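## Task

Coil the blue wire around the reel as one strand going the same way round the whole time, with no reversals, until the total length still off the reel is less than the radius of one flange. Wire only counts as coiled if it sits between the two flanges, not over their rims or inside the hub hole. At the end the reel must lie flat with all of it resting on the table.

## Robot and tools

ROBOT. Two six-joint arms, left_arm and right_arm, each ending in a parallel two-finger gripper with a wrist camera. The fingers point along the gripper's +z axis and close along its y axis. end_effector_position is the point midway between the finger pads, roughly 1 cm behind the tips. Base of left_arm: (-0.016, +0.330, 0) m; base of right_arm: (-0.028, -0.274, 0) m. Both are turned only slightly about z.

FRAMES. Scene frame: origin at table-top height halfway between the nominal bases, +z up, +x out over the table, left_arm on the +y side. Image left and right do not match the arm names. Each arm reports its hand pose, velocities and wrist-camera pose in its own base frame. Fixed cameras and the table use the scene frame. Reported positions can be off by a few centimetres, more at long reach.

execute_actions(actions, cameras). actions is a list of actions. Each action has up to 15 rows, and each row is one control step of 1/30 s. If an action has fewer than 15 rows, its last row repeats for the rest. Each row is one flat list of 14 numbers in [-1, 1] covering both arms: left dx, dy, dz, rx, ry, rz, opening, then right dx, dy, dz, rx, ry, rz, opening. The six pose numbers are offsets from that arm's Hand target as it was when the action began, along that arm's own base axes. Every row is measured from that start, not from the row before. The next action starts from the new Hand target, so sending the same offset again moves the arm further. Scale: 1.0 = 0.6 m for dx/dy/dz and 180 degrees for rx/ry/rz. rx, ry and rz together form a single rotation vector, turning about the Hand target's position. If a translation is longer than 1.0 it is shortened along its direction. opening is absolute, not an offset: +1 is fully open (0.094 m) and -1 is closed. An all-zero pose re-asks for the current Hand target. Always resend the gripper's current opening, because 0 means half open. cameras: a list of names, ["all"], or []. An empty actions list returns the state plus all images.

move(target, speed, blend, opening_speed, grip_force, blocking, cameras). target is either one 14-number row in the same layout and scale, or a list of up to 15 such rows as waypoints. Every waypoint is an offset from the same starting Hand targets, not from the previous waypoint. The gripper follows a straight path and turns the shorter way. speed is the top path speed in m/s, from 0.002 to 2.9, default 0.25; turning is capped at twice that value in rad/s. Give one value, or one per waypoint. blend is the corner-rounding radius in m, where 0 means stop at each waypoint. opening_speed is how fast the opening changes, in scale units per second, at least 0.2. Use it for gentle closing. grip_force is the force limit per finger pad in N, from 10 to 50. It stays in effect until changed, and lower values close slowly. A move lasts 0.5 s to 10 s. The paths do not avoid obstacles or the other arm. The result ends with a move: line giving the outcome (done, off_target, moving, held, fault) and any limits that acted (paced = the commanded pose was clipped; held = steps were withheld). done means the arm is at rest within 10 mm and 2 degrees; it says nothing about contact.

wait(seconds 0-10) lets the simulation run with the current commands held. stop() brakes a running move. zoom_image(camera, region=[x0,y0,x1,y1]) gives a closer view of the latest image from cam_high, cam_low, cam_left_wrist or cam_right_wrist. The region is in pixels, at most 504 by 504. All four cameras are 896x504. read_manual(section="licences") only returns licence text. finished_scene(scene) ends the current scene, given by its number, and cannot be undone. The goal must still hold once the robot lets go.

CONTROL NOTES. At each step the commanded orientation is limited to within 40 degrees of the gripper's measured orientation. Friction and load can leave the gripper a few cm short of its target. Waiting does not close that gap, but the next command does, even an all-zero one. If it still falls short, add the missing distance as an offset. To stop pressing into something, command the target back past the gripper. Do not route paths close to an arm's own base, because that can flip its shoulder. Near a straight arm the gripper can overshoot and exceed the set speed. The world keeps running while you compose replies.

RESULTS. Hand target is the last commanded pose after clipping. grip_measured uses the same -1..+1 scale and reads slightly wide when empty. On a firm grasp it reads a few mm narrower than the part. grip_effort_nm is the gripper motor effort (negative means closing) and is not pad force. Joint torques include gravity and have offsets. Joint velocities marked within noise means the arm is at rest. Tool commands lists the current command for each tool.

AVOID. Collisions or pressing between the two arms, including one gripper closing on the other's fingers. Hard impacts with the table or fixed objects. Dropping parts or releasing them while they move. Anything (wire, reel) ending up off the table. Strain on a wrist camera's cable. Unnecessary arm stops. Keeping an arm stretched, loaded or pushing for long periods: motors that reach 75 °C trigger a MOTOR HOT line, at 90 °C the arm folds up and stays idle, and at 100 °C it collapses. Close slowly on anything that could deform.

Each tool is called after "Emit:" as name(argument=value, ...) on one line, values as JSON.

## Session

Emit:
execute_actions(actions=[], cameras=["all"])

Emit:
zoom_image(camera="cam_high", region=[250, 90, 800, 504])

Scene clock: 0.00 s.
left_arm: end_effector_position=(+0.3882, +0.0244, +0.1098) grip_measured=+1.000 grip_effort_nm=n/a end_effector_quat_wxyz=(+0.609, -0.036, +0.792, +0.028) | right_arm: end_effector_position=(+0.4026, +0.0114, +0.1183) grip_measured=+1.000 grip_effort_nm=n/a end_effector_quat_wxyz=(+0.600, -0.016, +0.800, +0.016)
Joint positions: left_arm=[0.034 1.51 0.301 0.948 -0.056 -0.014 0.094] | right_arm=[0.01 1.497 0.382 0.832 -0.035 -0.004 0.094]
Joint velocities: within noise
Joint torques (N m): no reading
Heat: left arm: 30 °C; right arm: 28 °C.
Hand target: left_arm +0.3900, +0.0245, +0.1147; +0.614, -0.036, +0.788, +0.028 | right_arm +0.4047, +0.0114, +0.1242; +0.606, -0.016, +0.795, +0.016
Tool commands: left_gripper/opening=+1.0 right_gripper/opening=+1.0
camera_calibration:
cam_left_wrist: T_world_to_cam=[[0.106495, -0.992281, 0.0635364, -0.0279835], [-0.891623, -0.123583, -0.435586, 0.405063], [0.440076, -0.0102629, -0.897902, 0.037635], [0, 0, 0, 1]] pos_world=[0.347581, 0.0226775, 0.21201]
cam_right_wrist: T_world_to_cam=[[0.0638503, -0.995855, 0.0647755, -0.0258729], [-0.898891, -0.0855854, -0.429733, 0.421247], [0.433496, -0.0307875, -0.90063, 0.0451223], [0, 0, 0, 1]] pos_world=[0.360747, 0.0116761, 0.223338]

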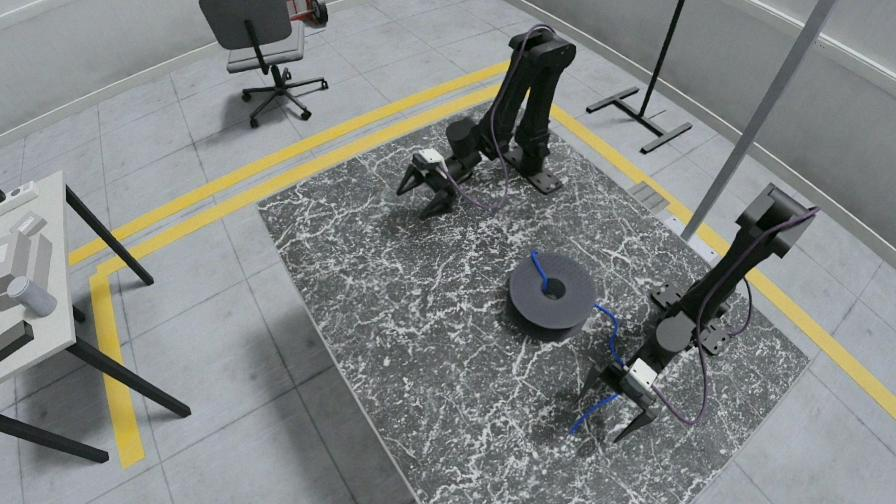

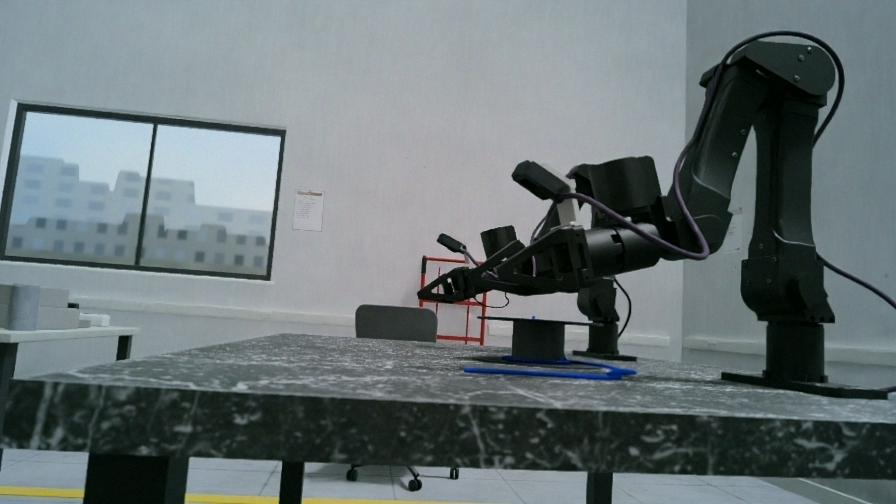

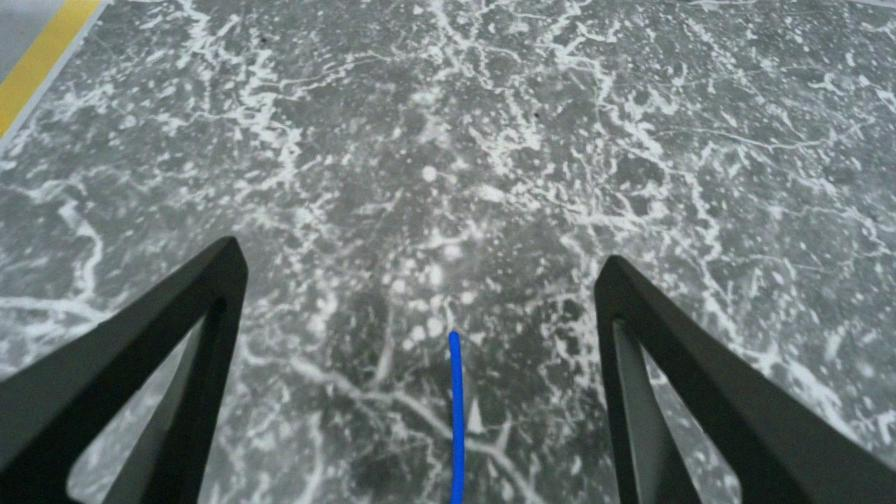

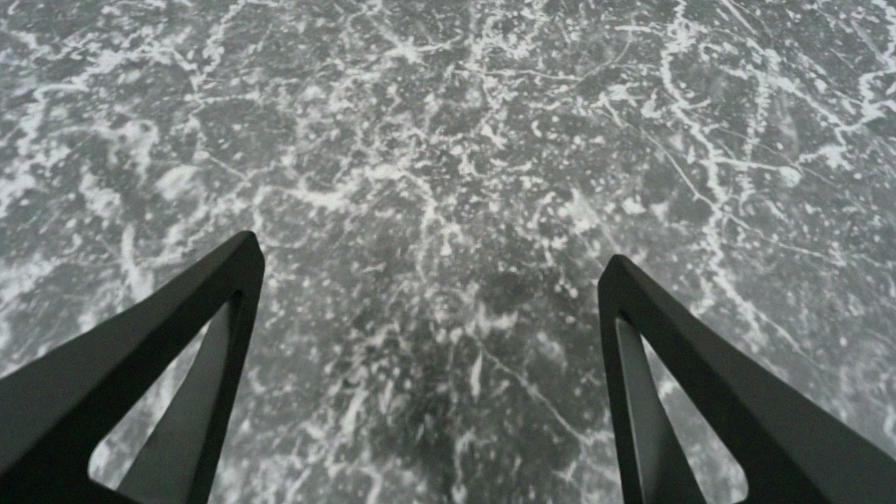

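Region (250, 90, 800, 504) is 550x414 pixels. A region can be at most 504 by 504 pixels.

Emit:
zoom_image(camera="cam_high", region=[460, 220, 720, 460])

Emit:
zoom_image(camera="cam_low", region=[440, 290, 660, 400])

Scaled by 1.938 from the camera's 896x504 image, which has a finer 1280x720 frame.

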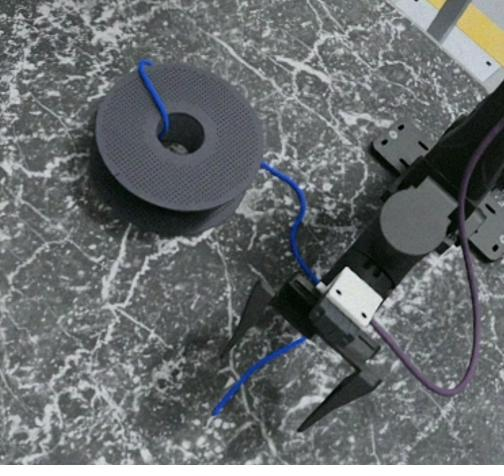

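Scaled by 2.291 from the camera's 896x504 image, which has a finer 1280x720 frame.

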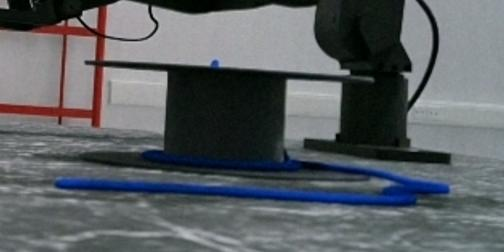

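Emit:
zoom_image(camera="cam_high", region=[500, 240, 610, 350])

Emit:
zoom_image(camera="cam_low", region=[470, 300, 630, 390])

Scaled by 4.582 from the camera's 896x504 image, which has a finer 1280x720 frame.

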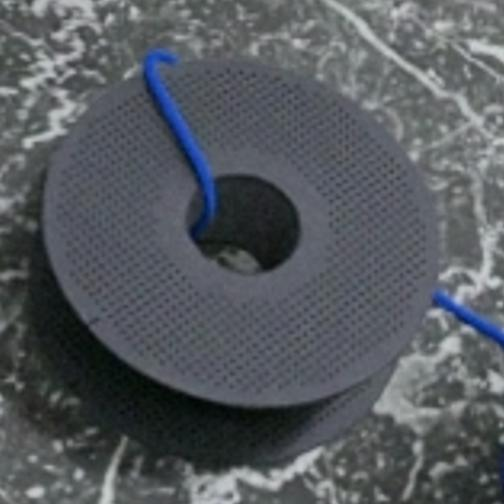

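Scaled by 3.150 from the camera's 896x504 image, which has a finer 1280x720 frame.

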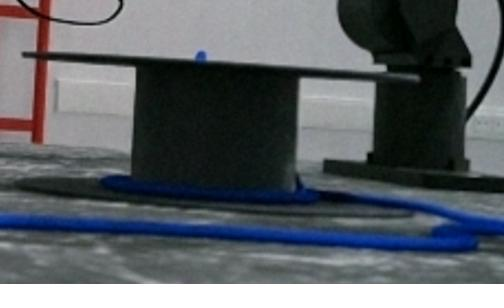

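Emit:
move(target=[-0.2, -0.1742, 0.0588, -0.4230, 0.3862, 0.3485, -0.9, -0.1695, 0.2877, 0.043, 0.3510, 0.4403, -0.3413, -0.9], speed=0.2, opening_speed=1.0, cameras=["all"])

Scene clock: 58.27 s.
left_arm: end_effector_position=(+0.2662, -0.0803, +0.1429) grip_measured=-0.898 grip_effort_nm=-0.10 end_effector_quat_wxyz=(+0.121, +0.690, -0.703, +0.119) | right_arm: end_effector_position=(+0.2999, +0.1842, +0.1467) grip_measured=-0.898 grip_effort_nm=-0.14 end_effector_quat_wxyz=(-0.128, +0.626, +0.761, +0.114)
Joint positions: left_arm=[-0.078 1.549 1.311 -1.31 0.341 -1.635 0.005] | right_arm=[0.378 1.783 1.581 -1.289 -0.336 1.769 0.005]
Joint torques (N m): left_arm=[0.54 -5.03 9.36 0.27 0.19 -0.07] | right_arm=[-0.69 -7.49 8.76 0.11 -0.26 0.15]
Heat: left arm: 33 °C; right arm: 31 °C.
Hand target: left_arm +0.2700, -0.0800, +0.1499; +0.123, +0.696, -0.696, +0.122 | right_arm +0.3029, +0.1841, +0.1500; -0.132, +0.633, +0.755, +0.111
Off the commanded pose: left_arm 0.008 m, 1 deg | right_arm 0.005 m, 1 deg.
move: done
camera_calibration:
cam_left_wrist: T_world_to_cam=[[0.998791, 0.0451642, -0.019399, -0.263384], [0.0344463, -0.361582, 0.931704, -0.163313], [0.0350653, -0.931246, -0.362701, 0.0773042], [0, 0, 0, 1]] pos_world=[0.265981, 0.0248338, 0.175088]
cam_right_wrist: T_world_to_cam=[[-0.965503, -0.257697, -0.0373544, 0.338644], [-0.130539, 0.354893, 0.925749, -0.154488], [-0.225306, 0.89869, -0.37629, 0.069996], [0, 0, 0, 1]] pos_world=[0.322565, 0.0791896, 0.182006]

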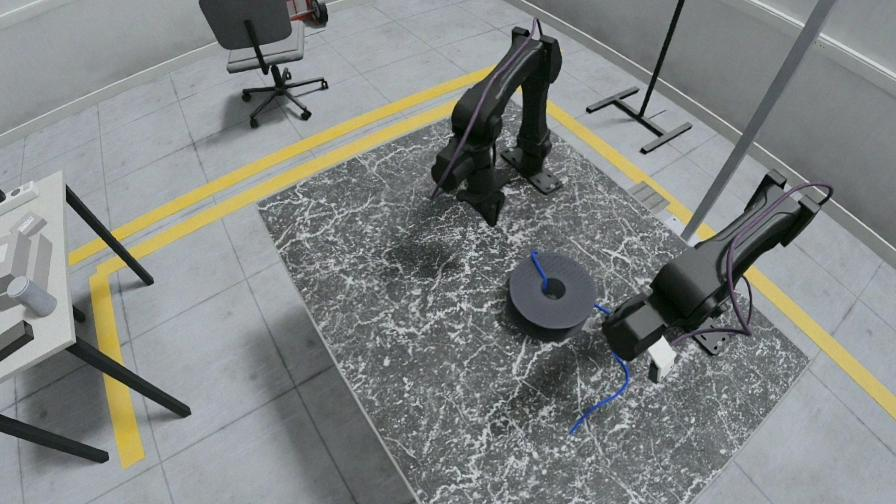

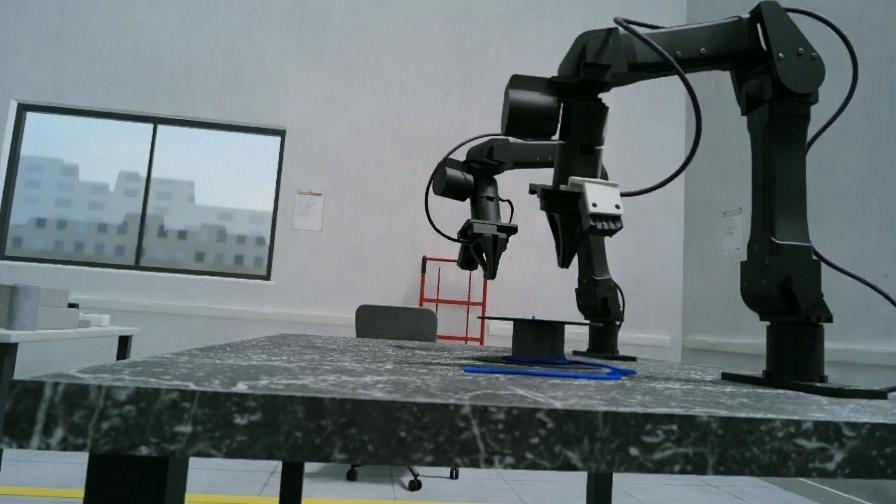

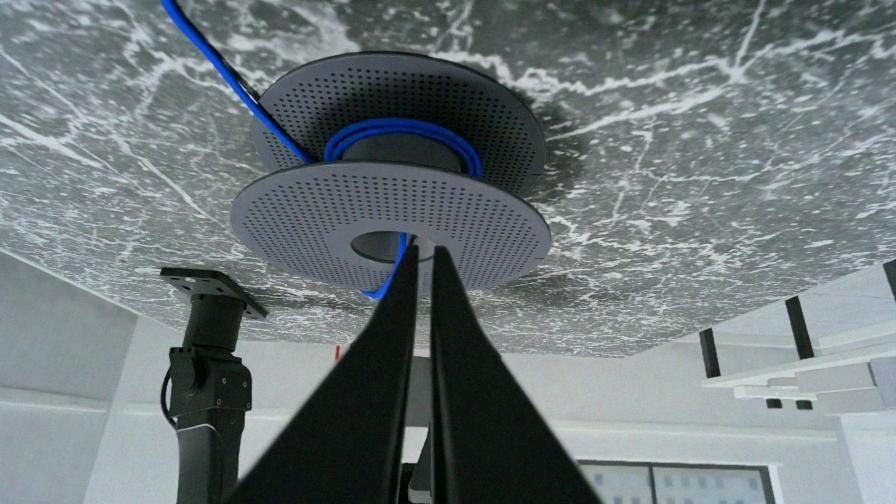

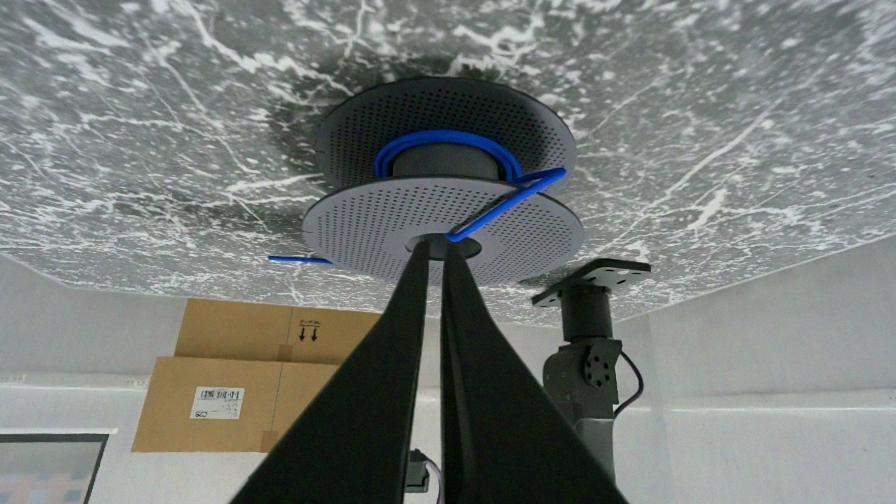

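Emit:
zoom_image(camera="cam_right_wrist", region=[290, 60, 610, 290])

Emit:
zoom_image(camera="cam_left_wrist", region=[150, 0, 560, 310])

Scaled by 1.575 from the camera's 896x504 image, which has a finer 1280x720 frame.

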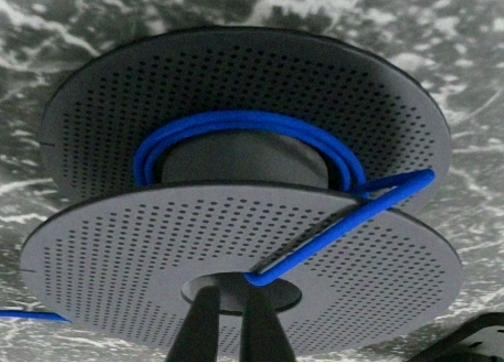

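Scaled by 1.229 from the camera's 896x504 image, which has a finer 1280x720 frame.

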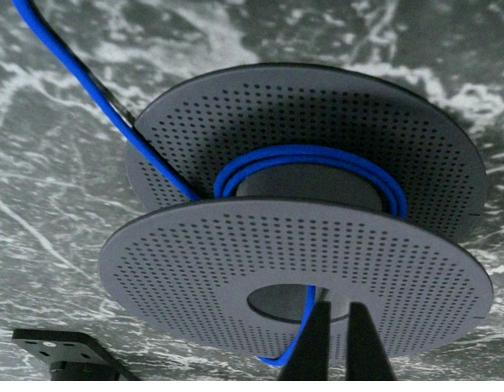

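Emit:
move(target=[0, 0, 0, 0, 0, 0, -0.9, -0.1065, 0.1882, 0.03, -0.0192, -0.1447, 0.7953, -0.5], speed=0.25, opening_speed=1.0, cameras=["cam_right_wrist", "cam_high"])

Emit:
zoom_image(camera="cam_right_wrist", region=[250, 0, 650, 300])

Scene clock: 180.17 s.
left_arm: end_effector_position=(+0.2661, -0.0804, +0.1430) grip_measured=-0.898 grip_effort_nm=-0.10 end_effector_quat_wxyz=(+0.121, +0.690, -0.703, +0.119) | right_arm: end_effector_position=(+0.2368, +0.2937, +0.1667) grip_measured=-0.502 grip_effort_nm=0.11 end_effector_quat_wxyz=(+0.006, -0.532, +0.847, +0.004)
Joint positions: left_arm=[-0.078 1.549 1.311 -1.311 0.341 -1.635 0.005] | right_arm=[0.888 1.995 1.987 -1.55 -0.003 -0.233 0.023]
Joint torques (N m): left_arm=[0.57 -4.98 9.36 0.27 0.2 -0.07] | right_arm=[0.16 -9.01 8.54 0.08 0.06 -0.15]
Heat: left arm: 35 °C; right arm: 32 °C.
Hand target: left_arm +0.2700, -0.0800, +0.1499; +0.124, +0.696, -0.696, +0.123 | right_arm +0.2391, +0.2971, +0.1680; +0.000, -0.538, +0.843, +0.000
Off the commanded pose: left_arm 0.008 m, 1 deg | right_arm 0.004 m, 1 deg.
joint sent to its limit (right arm) — joint 4 (wrist pitch), lower limit. The joint targets still meet the commanded pose.
move: done
camera_calibration:
cam_right_wrist: T_world_to_cam=[[0.929951, -0.367677, 0.00231212, -0.116506], [-0.250092, -0.627912, 0.737008, 0.12829], [-0.269529, -0.685959, -0.675881, 0.490731], [0, 0, 0, 1]] pos_world=[0.272696, 0.37434, 0.237394]
Images, in order (width x height): cam_high 896x504, cam_right_wrist 896x504.

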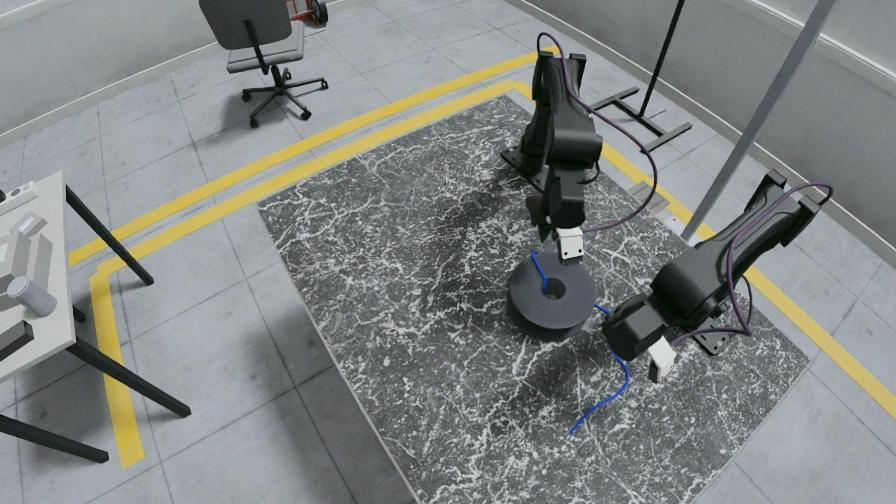

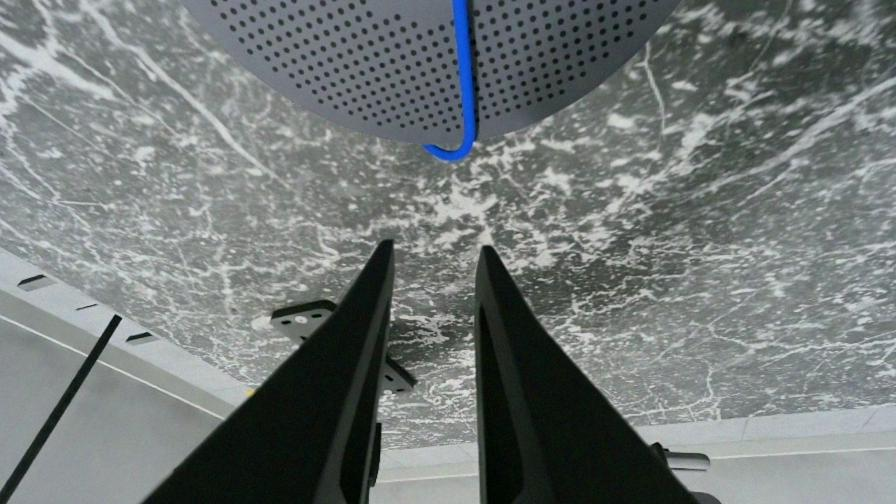

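Scaled by 1.260 from the camera's 896x504 image, which has a finer 1280x720 frame.

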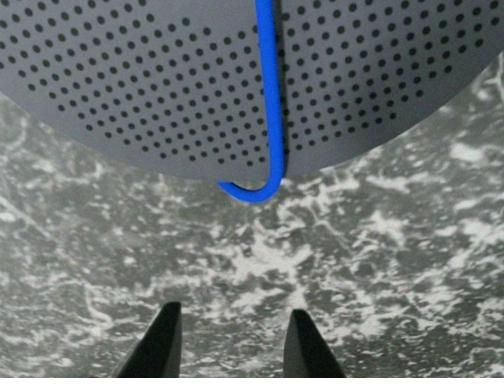

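Emit:
move(target=[0, 0, 0, 0, 0, 0, -0.9, 0.034, 0.0457, -0.1133, 0, 0, 0.0167, -0.5], speed=0.15, cameras=["cam_right_wrist"])

Scene clock: 202.23 s.
left_arm: end_effector_position=(+0.2661, -0.0804, +0.1430) grip_measured=-0.898 grip_effort_nm=-0.10 end_effector_quat_wxyz=(+0.121, +0.690, -0.703, +0.119) | right_arm: end_effector_position=(+0.2591, +0.3208, +0.1070) grip_measured=-0.502 grip_effort_nm=0.11 end_effector_quat_wxyz=(-0.001, -0.553, +0.834, +0.001)
Joint positions: left_arm=[-0.078 1.549 1.311 -1.311 0.341 -1.635 0.005] | right_arm=[0.888 2.134 1.957 -1.394 -0.002 -0.283 0.023]
Joint torques (N m): left_arm=[0.54 -5.01 9.37 0.27 0.19 -0.07] | right_arm=[0.54 -10.96 5.5 0.49 0.02 -0.14]
Heat: left arm: 35 °C; right arm: 33 °C.
Hand target: left_arm +0.2700, -0.0800, +0.1499; +0.124, +0.696, -0.696, +0.123 | right_arm +0.2594, +0.3244, +0.1000; -0.001, -0.560, +0.829, +0.000
Off the commanded pose: left_arm 0.008 m, 1 deg | right_arm 0.008 m, 1 deg.
move: done
camera_calibration:
cam_right_wrist: T_world_to_cam=[[0.947055, -0.321069, -0.000862631, -0.14608], [-0.213138, -0.630696, 0.746187, 0.185182], [-0.240121, -0.706496, -0.665736, 0.472876], [0, 0, 0, 1]] pos_world=[0.291362, 0.403977, 0.176504]
Images, in order (width x height): cam_right_wrist 896x504.

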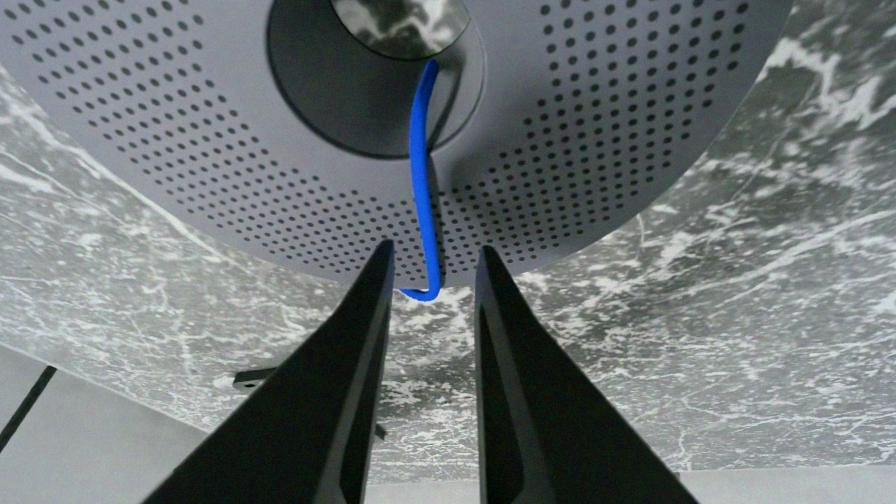

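Emit:
move(target=[0, 0, 0, 0, 0, 0, -0.9, -0.0018, 0.0277, -0.045, 0, 0, 0.0389, -0.5], speed=0.06, cameras=["cam_right_wrist"])

Scene clock: 217.67 s.
left_arm: end_effector_position=(+0.2661, -0.0804, +0.1430) grip_measured=-0.898 grip_effort_nm=-0.10 end_effector_quat_wxyz=(+0.121, +0.690, -0.703, +0.119) | right_arm: end_effector_position=(+0.2596, +0.3393, +0.0855) grip_measured=-0.502 grip_effort_nm=0.11 end_effector_quat_wxyz=(+0.007, -0.602, +0.798, +0.003)
Joint positions: left_arm=[-0.078 1.549 1.311 -1.311 0.341 -1.635 0.005] | right_arm=[0.915 2.182 1.946 -1.32 -0.001 -0.378 0.023]
Joint torques (N m): left_arm=[0.54 -5 9.35 0.26 0.19 -0.07] | right_arm=[0.47 -10.7 5.12 0.5 0 -0.13]
Heat: left arm: 35 °C; right arm: 32 °C.
Hand target: left_arm +0.2700, -0.0800, +0.1499; +0.124, +0.696, -0.696, +0.123 | right_arm +0.2583, +0.3411, +0.0730; +0.000, -0.609, +0.793, +0.000
Off the commanded pose: left_arm 0.008 m, 1 deg | right_arm 0.013 m, 1 deg.
move: off_target (right_arm)
camera_calibration:
cam_right_wrist: T_world_to_cam=[[0.979067, -0.203424, 0.00684416, -0.189632], [-0.142528, -0.661194, 0.736551, 0.20587], [-0.145307, -0.722109, -0.676347, 0.453367], [0, 0, 0, 1]] pos_world=[0.280882, 0.424925, 0.156297]
Images, in order (width x height): cam_right_wrist 896x504.

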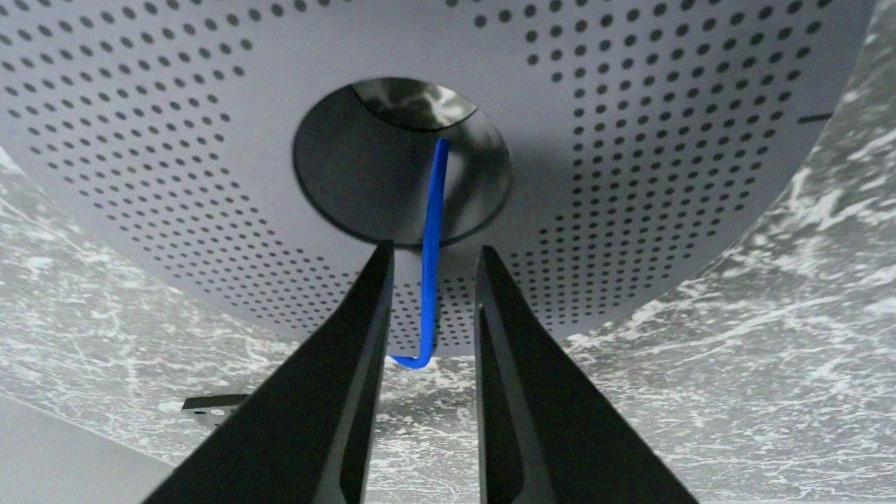

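Emit:
move(target=[0, 0, 0, 0, 0, 0, -0.9, 0, 0, -0.0167, 0, 0, 0, -0.5], speed=0.04)

Scene clock: 222.70 s.
left_arm: end_effector_position=(+0.2661, -0.0804, +0.1430) grip_measured=-0.898 grip_effort_nm=-0.10 end_effector_quat_wxyz=(+0.121, +0.690, -0.703, +0.119) | right_arm: end_effector_position=(+0.2600, +0.3397, +0.0766) grip_measured=-0.502 grip_effort_nm=0.11 end_effector_quat_wxyz=(+0.008, -0.603, +0.798, +0.003)
Joint positions: left_arm=[-0.078 1.549 1.311 -1.311 0.341 -1.635 0.005] | right_arm=[0.915 2.182 1.911 -1.282 -0.001 -0.379 0.023]
Joint torques (N m): left_arm=[0.57 -4.98 9.35 0.28 0.19 -0.08] | right_arm=[0.34 -10.5 4.9 0.45 0.07 -0.15]
Heat: left arm: 35 °C; right arm: 31 °C.
Hand target: left_arm +0.2700, -0.0800, +0.1499; +0.124, +0.696, -0.696, +0.123 | right_arm +0.2583, +0.3410, +0.0630; -0.001, -0.609, +0.793, +0.000
Off the commanded pose: left_arm 0.008 m, 1 deg | right_arm 0.014 m, 1 deg.
move: off_target (right_arm)

Emit:
move(target=[0, 0, 0, 0, 0, 0, -0.9, 0, 0, 0, 0, 0, 0, -0.97], speed=0.04, grip_force=[40, 40], cameras=["cam_right_wrist"])

Scene clock: 228.20 s.
left_arm: end_effector_position=(+0.2661, -0.0804, +0.1430) grip_measured=-0.898 grip_effort_nm=-0.10 end_effector_quat_wxyz=(+0.121, +0.690, -0.703, +0.119) | right_arm: end_effector_position=(+0.2601, +0.3399, +0.0766) grip_measured=-0.968 grip_effort_nm=-0.61 end_effector_quat_wxyz=(+0.009, -0.603, +0.798, +0.003)
Joint positions: left_arm=[-0.078 1.549 1.311 -1.311 0.341 -1.635 0.005] | right_arm=[0.915 2.182 1.911 -1.281 -0.001 -0.379 0.002]
Joint torques (N m): left_arm=[0.57 -5.03 9.36 0.25 0.18 -0.08] | right_arm=[0.53 -10.58 4.94 0.51 0.07 -0.16]
Heat: left arm: 35 °C; right arm: 31 °C.
Hand target: left_arm +0.2700, -0.0800, +0.1499; +0.124, +0.696, -0.696, +0.123 | right_arm +0.2583, +0.3411, +0.0630; -0.001, -0.609, +0.793, +0.000
Off the commanded pose: left_arm 0.008 m, 1 deg | right_arm 0.014 m, 2 deg.
grip_force (N): 40, 40
move: off_target (right_arm)
camera_calibration:
cam_right_wrist: T_world_to_cam=[[0.979192, -0.202752, 0.00864744, -0.190273], [-0.143792, -0.663114, 0.734577, 0.214033], [-0.143203, -0.720536, -0.67847, 0.446851], [0, 0, 0, 1]] pos_world=[0.28108, 0.425322, 0.147596]
Images, in order (width x height): cam_right_wrist 896x504.

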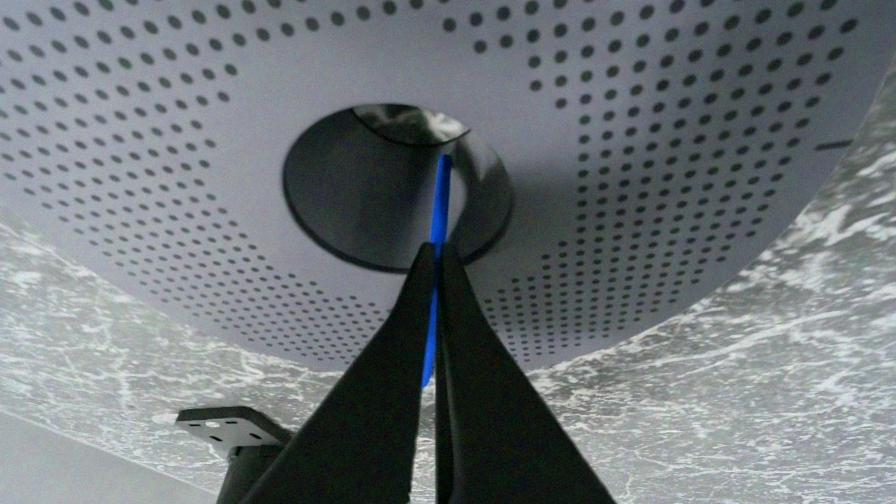

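Emit:
move(target=[[0, 0, 0, 0, 0, 0, -0.9, 0, 0, 0, 0, 0, 0, -0.6], [0, 0, 0, 0, 0, 0, -0.9, 0, 0, -0.015, 0, 0, 0, -0.6]], speed=0.04, cameras=["cam_right_wrist"])

Scene clock: 236.60 s.
left_arm: end_effector_position=(+0.2661, -0.0804, +0.1430) grip_measured=-0.898 grip_effort_nm=-0.10 end_effector_quat_wxyz=(+0.121, +0.690, -0.703, +0.119) | right_arm: end_effector_position=(+0.2603, +0.3398, +0.0748) grip_measured=-0.602 grip_effort_nm=0.11 end_effector_quat_wxyz=(+0.009, -0.603, +0.798, +0.002)
Joint positions: left_arm=[-0.078 1.549 1.311 -1.311 0.341 -1.635 0.005] | right_arm=[0.915 2.182 1.904 -1.274 0 -0.379 0.019]
Joint torques (N m): left_arm=[0.54 -5 9.32 0.27 0.19 -0.09] | right_arm=[0.49 -10.36 3.43 0.78 0.03 -0.1]
Heat: left arm: 35 °C; right arm: 31 °C.
Hand target: left_arm +0.2700, -0.0800, +0.1499; +0.124, +0.696, -0.696, +0.123 | right_arm +0.2583, +0.3411, +0.0540; +0.000, -0.609, +0.793, +0.000
Off the commanded pose: left_arm 0.008 m, 1 deg | right_arm 0.021 m, 1 deg.
grip_force (N): 40, 40
move: off_target (right_arm)
camera_calibration:
cam_right_wrist: T_world_to_cam=[[0.979253, -0.202403, 0.00983883, -0.190713], [-0.144386, -0.662846, 0.734703, 0.215338], [-0.142184, -0.72088, -0.678318, 0.445411], [0, 0, 0, 1]] pos_world=[0.281179, 0.425223, 0.145797]
Images, in order (width x height): cam_right_wrist 896x504.

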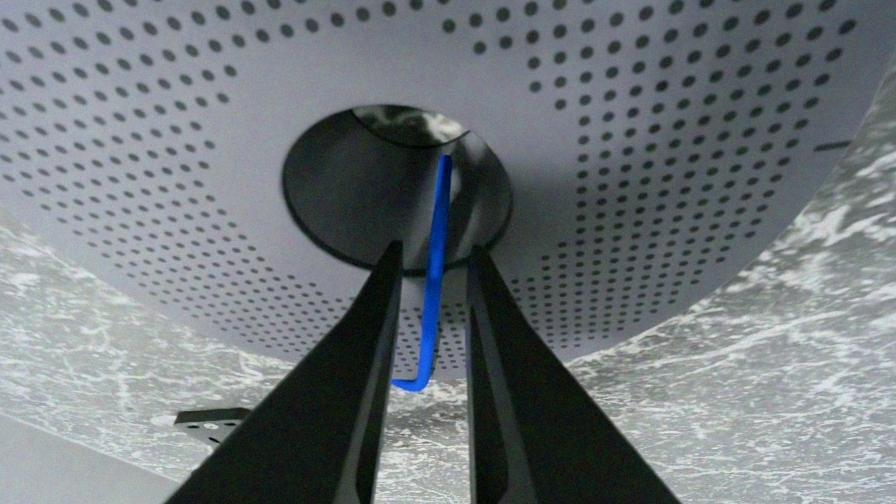

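Emit:
move(target=[0, 0, 0, 0, 0, 0, -0.9, 0, 0, 0, 0, 0, 0, -0.97], speed=0.04, cameras=["cam_right_wrist"])

Emit:
zoom_image(camera="cam_right_wrist", region=[330, 130, 550, 400])

Scene clock: 245.20 s.
left_arm: end_effector_position=(+0.2661, -0.0804, +0.1430) grip_measured=-0.898 grip_effort_nm=-0.10 end_effector_quat_wxyz=(+0.121, +0.690, -0.703, +0.119) | right_arm: end_effector_position=(+0.2648, +0.3402, +0.0749) grip_measured=-0.959 grip_effort_nm=-0.82 end_effector_quat_wxyz=(+0.017, -0.603, +0.798, -0.005)
Joint positions: left_arm=[-0.078 1.549 1.311 -1.311 0.341 -1.635 0.005] | right_arm=[0.915 2.182 1.904 -1.261 0.018 -0.379 0.002]
Joint torques (N m): left_arm=[0.54 -5.01 9.4 0.28 0.19 -0.07] | right_arm=[0.43 -10.58 3.38 0.69 -0.17 -0.09]
Heat: left arm: 35 °C; right arm: 30 °C.
Hand target: left_arm +0.2700, -0.0800, +0.1499; +0.124, +0.696, -0.696, +0.123 | right_arm +0.2583, +0.3411, +0.0540; +0.000, -0.609, +0.793, +0.000
Off the commanded pose: left_arm 0.008 m, 1 deg | right_arm 0.022 m, 2 deg.
grip_force (N): 40, 40
move: off_target (right_arm)
camera_calibration:
cam_right_wrist: T_world_to_cam=[[0.978722, -0.202794, 0.0312578, -0.19632], [-0.16053, -0.661888, 0.732212, 0.220405], [-0.127799, -0.72165, -0.680359, 0.443086], [0, 0, 0, 1]] pos_world=[0.28415, 0.425824, 0.146211]
Images, in order (width x height): cam_right_wrist 896x504.

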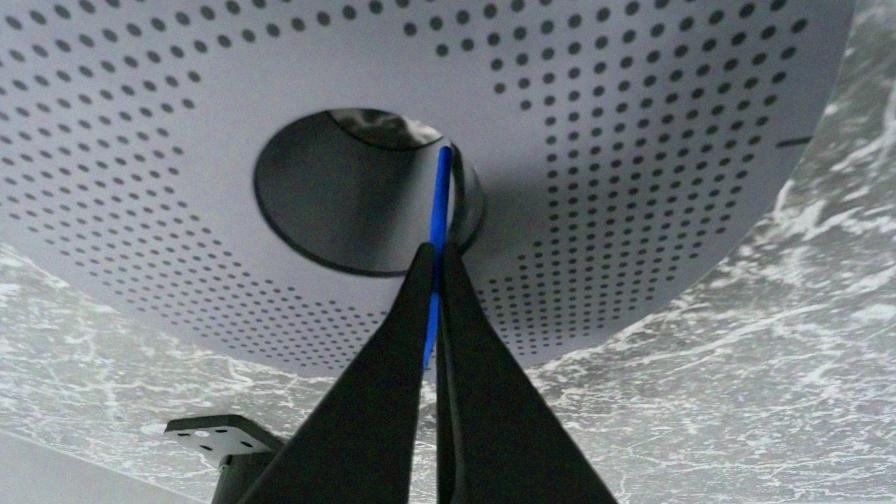

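Scaled by 1.867 from the camera's 896x504 image, which has a finer 1280x720 frame.

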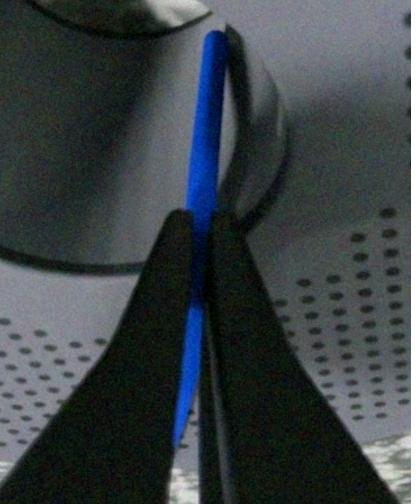

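Emit:
move(target=[0, 0, 0, 0, 0, 0, -0.9, 0.008, 0, 0.075, 0, 0, 0, -0.97], speed=0.05, cameras=["cam_right_wrist", "cam_high"])

Scene clock: 251.30 s.
left_arm: end_effector_position=(+0.2661, -0.0804, +0.1430) grip_measured=-0.898 grip_effort_nm=-0.10 end_effector_quat_wxyz=(+0.121, +0.690, -0.703, +0.119) | right_arm: end_effector_position=(+0.2617, +0.3380, +0.0995) grip_measured=-0.962 grip_effort_nm=-0.86 end_effector_quat_wxyz=(+0.004, -0.606, +0.795, -0.005)
Joint positions: left_arm=[-0.078 1.549 1.311 -1.311 0.341 -1.635 0.005] | right_arm=[0.915 2.198 2.028 -1.396 0.012 -0.388 0.002]
Joint torques (N m): left_arm=[0.54 -5 9.37 0.27 0.19 -0.08] | right_arm=[-0.35 -10.7 8.84 0.05 -0.1 -0.09]
Heat: left arm: 36 °C; right arm: 30 °C.
Hand target: left_arm +0.2700, -0.0800, +0.1499; +0.124, +0.696, -0.696, +0.123 | right_arm +0.2631, +0.3411, +0.0989; -0.001, -0.610, +0.793, -0.001
Off the commanded pose: left_arm 0.008 m, 1 deg | right_arm 0.003 m, 1 deg.
grip_force (N): 40, 40
move: done
camera_calibration:
cam_right_wrist: T_world_to_cam=[[0.980883, -0.194054, 0.0145204, -0.196389], [-0.139631, -0.649892, 0.74709, 0.189322], [-0.135539, -0.734836, -0.664564, 0.46272], [0, 0, 0, 1]] pos_world=[0.281786, 0.424953, 0.168918]
Images, in order (width x height): cam_high 896x504, cam_right_wrist 896x504.

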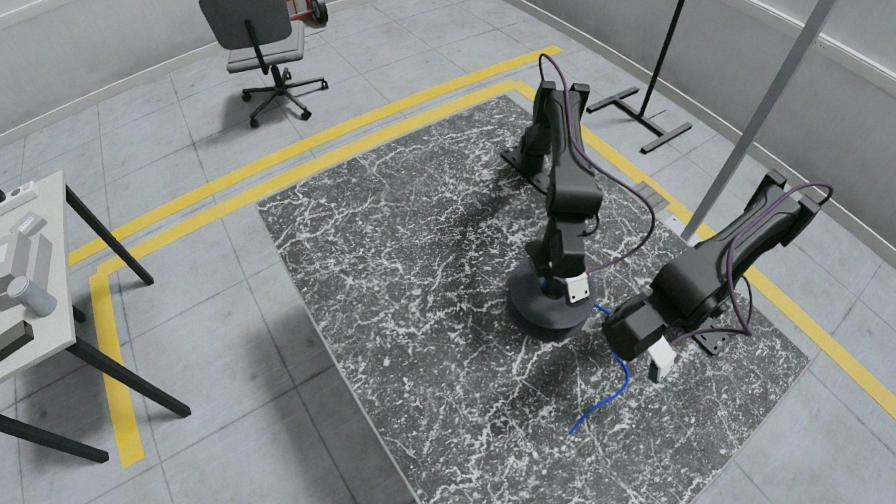

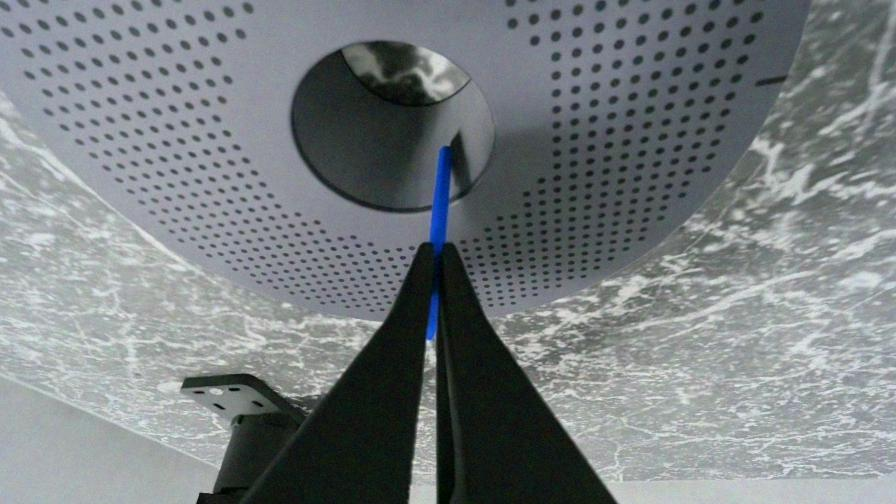

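Emit:
move(target=[[0, 0, 0, 0, 0, 0, -0.9, 0.0605, -0.055, 0.026, 0, 0, -0.25, -0.97], [0, 0, 0, 0, 0, 0, -0.9, 0.0713, -0.145, 0.0102, 0, 0, -0.507, -0.97], [0, 0, 0, 0, 0, 0, -0.9, 0.0432, -0.1585, -0.0782, 0.1262, 0.0366, -0.6215, -0.97]], speed=0.14, blend=0.02, cameras=["all"])

Emit:
zoom_image(camera="cam_high", region=[460, 220, 660, 380])

Scene clock: 307.80 s.
left_arm: end_effector_position=(+0.2661, -0.0804, +0.1430) grip_measured=-0.898 grip_effort_nm=-0.10 end_effector_quat_wxyz=(+0.121, +0.690, -0.703, +0.119) | right_arm: end_effector_position=(+0.2870, +0.2465, +0.0437) grip_measured=-0.962 grip_effort_nm=-0.86 end_effector_quat_wxyz=(+0.053, +0.317, +0.935, +0.148)
Joint positions: left_arm=[-0.078 1.549 1.311 -1.311 0.341 -1.635 0.005] | right_arm=[0.673 1.758 1.128 -0.634 -0.07 1.339 0.002]
Joint torques (N m): left_arm=[0.54 -5.01 9.35 0.26 0.19 -0.07] | right_arm=[-0.4 -12.19 5.2 1.1 0.01 0.1]
Heat: left arm: 36 °C; right arm: 32 °C.
Hand target: left_arm +0.2700, -0.0800, +0.1499; +0.124, +0.696, -0.696, +0.123 | right_arm +0.2891, +0.2459, +0.0520; +0.063, +0.321, +0.931, +0.162
Off the commanded pose: left_arm 0.008 m, 1 deg | right_arm 0.009 m, 2 deg.
grip_force (N): 40, 40
move: done
camera_calibration:
cam_left_wrist: T_world_to_cam=[[0.998784, 0.045107, -0.0198748, -0.263193], [0.0348423, -0.360859, 0.931969, -0.163518], [0.0348664, -0.931529, -0.361992, 0.0771507], [0, 0, 0, 1]] pos_world=[0.26588, 0.024733, 0.175091]
cam_right_wrist: T_world_to_cam=[[-0.518967, -0.79765, -0.307292, 0.355147], [-0.697431, 0.187267, 0.691752, 0.131246], [-0.49423, 0.573311, -0.653491, 0.141896], [0, 0, 0, 1]] pos_world=[0.345974, 0.177354, 0.111072]

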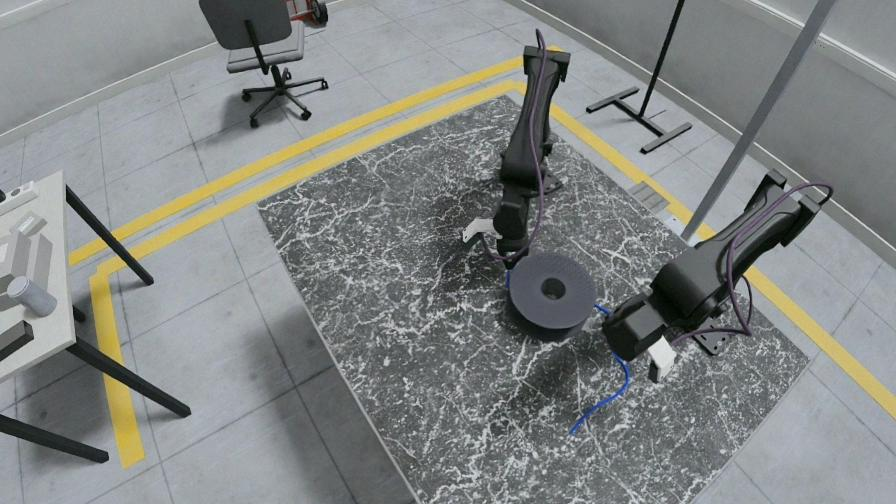

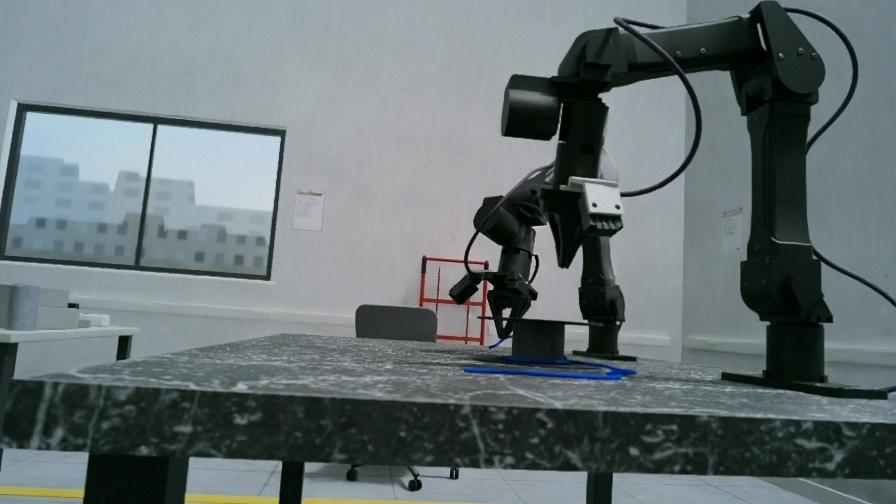

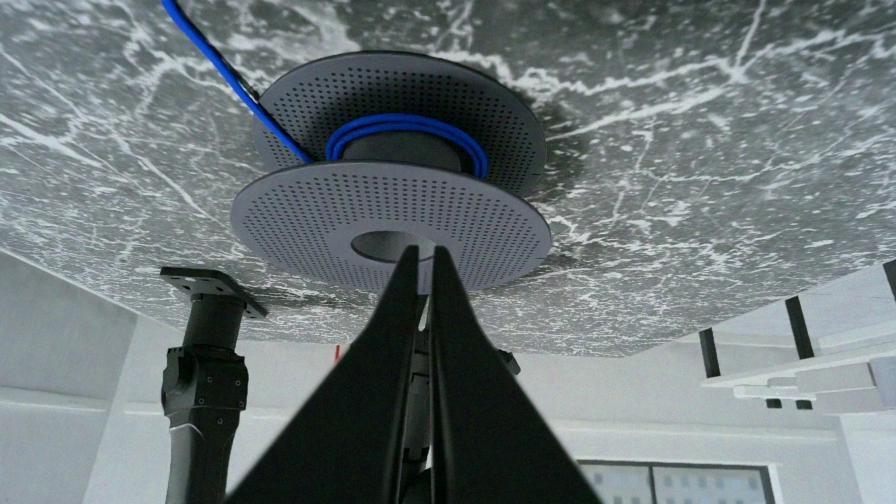

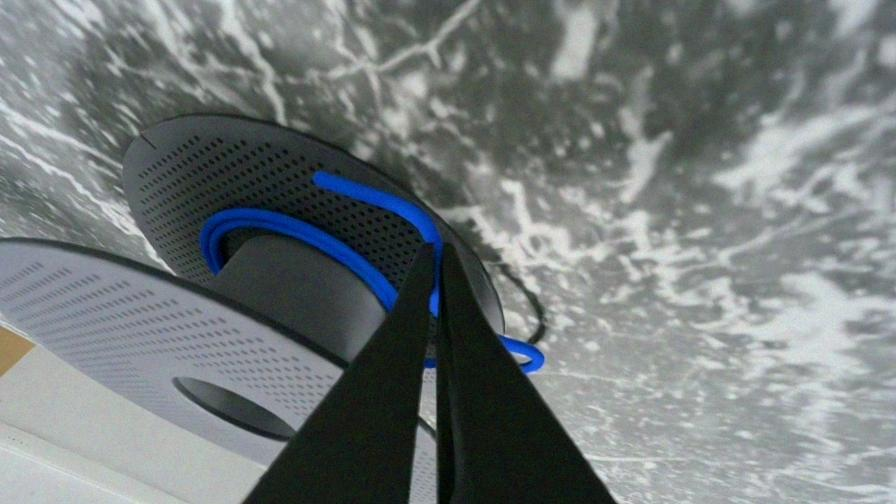

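Scaled by 2.520 from the camera's 896x504 image, which has a finer 1280x720 frame.

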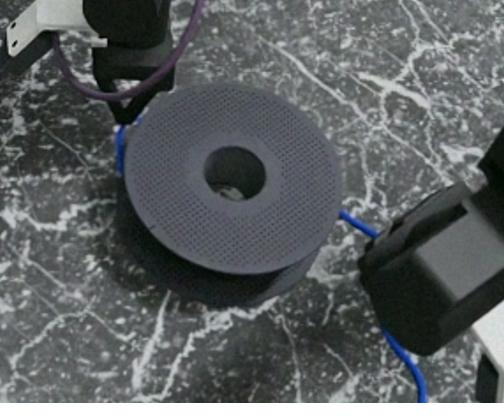

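Emit:
move(target=[-0.1145, -0.1575, 0.0168, 0.1070, -0.0394, -0.2199, 0.97, 0, 0, 0, 0, 0, 0, -0.97], speed=0.15, opening_speed=1.0, cameras=["cam_left_wrist", "cam_high"])

Scene clock: 324.87 s.
left_arm: end_effector_position=(+0.1977, -0.1750, +0.1541) grip_measured=+0.968 grip_effort_nm=0.15 end_effector_quat_wxyz=(-0.010, -0.426, +0.905, -0.004) | right_arm: end_effector_position=(+0.2872, +0.2466, +0.0438) grip_measured=-0.962 grip_effort_nm=-0.86 end_effector_quat_wxyz=(+0.053, +0.317, +0.935, +0.148)
Joint positions: left_arm=[-0.714 1.545 1.393 -1.419 0.021 -1.594 0.092] | right_arm=[0.673 1.758 1.128 -0.633 -0.07 1.339 0.002]
Joint torques (N m): left_arm=[-0.42 -4.9 9.09 0.25 -0.26 0.06] | right_arm=[-0.46 -12.19 5.12 1.09 0.01 0.11]
Heat: left arm: 36 °C; right arm: 32 °C.
Hand target: left_arm +0.2013, -0.1745, +0.1600; +0.001, -0.423, +0.906, +0.000 | right_arm +0.2892, +0.2460, +0.0520; +0.063, +0.321, +0.931, +0.162
Off the commanded pose: left_arm 0.007 m, 1 deg | right_arm 0.009 m, 2 deg.
grip_force (N): 40, 40
move: done
camera_calibration:
cam_left_wrist: T_world_to_cam=[[0.811356, -0.584551, -0.00088313, -0.266472], [-0.372016, -0.517522, 0.770568, -0.127769], [-0.450894, -0.624876, -0.637358, 0.187632], [0, 0, 0, 1]] pos_world=[0.253274, -0.104643, 0.217808]
Images, in order (width x height): cam_high 896x504, cam_left_wrist 896x504.

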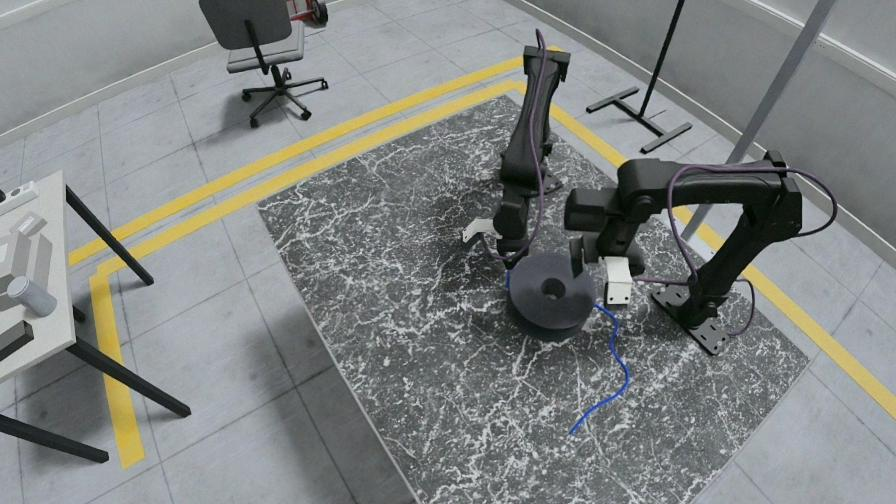

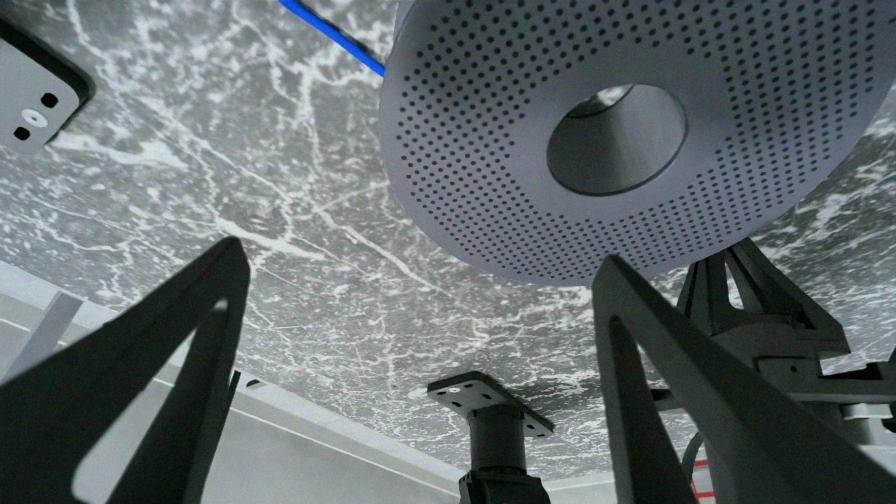

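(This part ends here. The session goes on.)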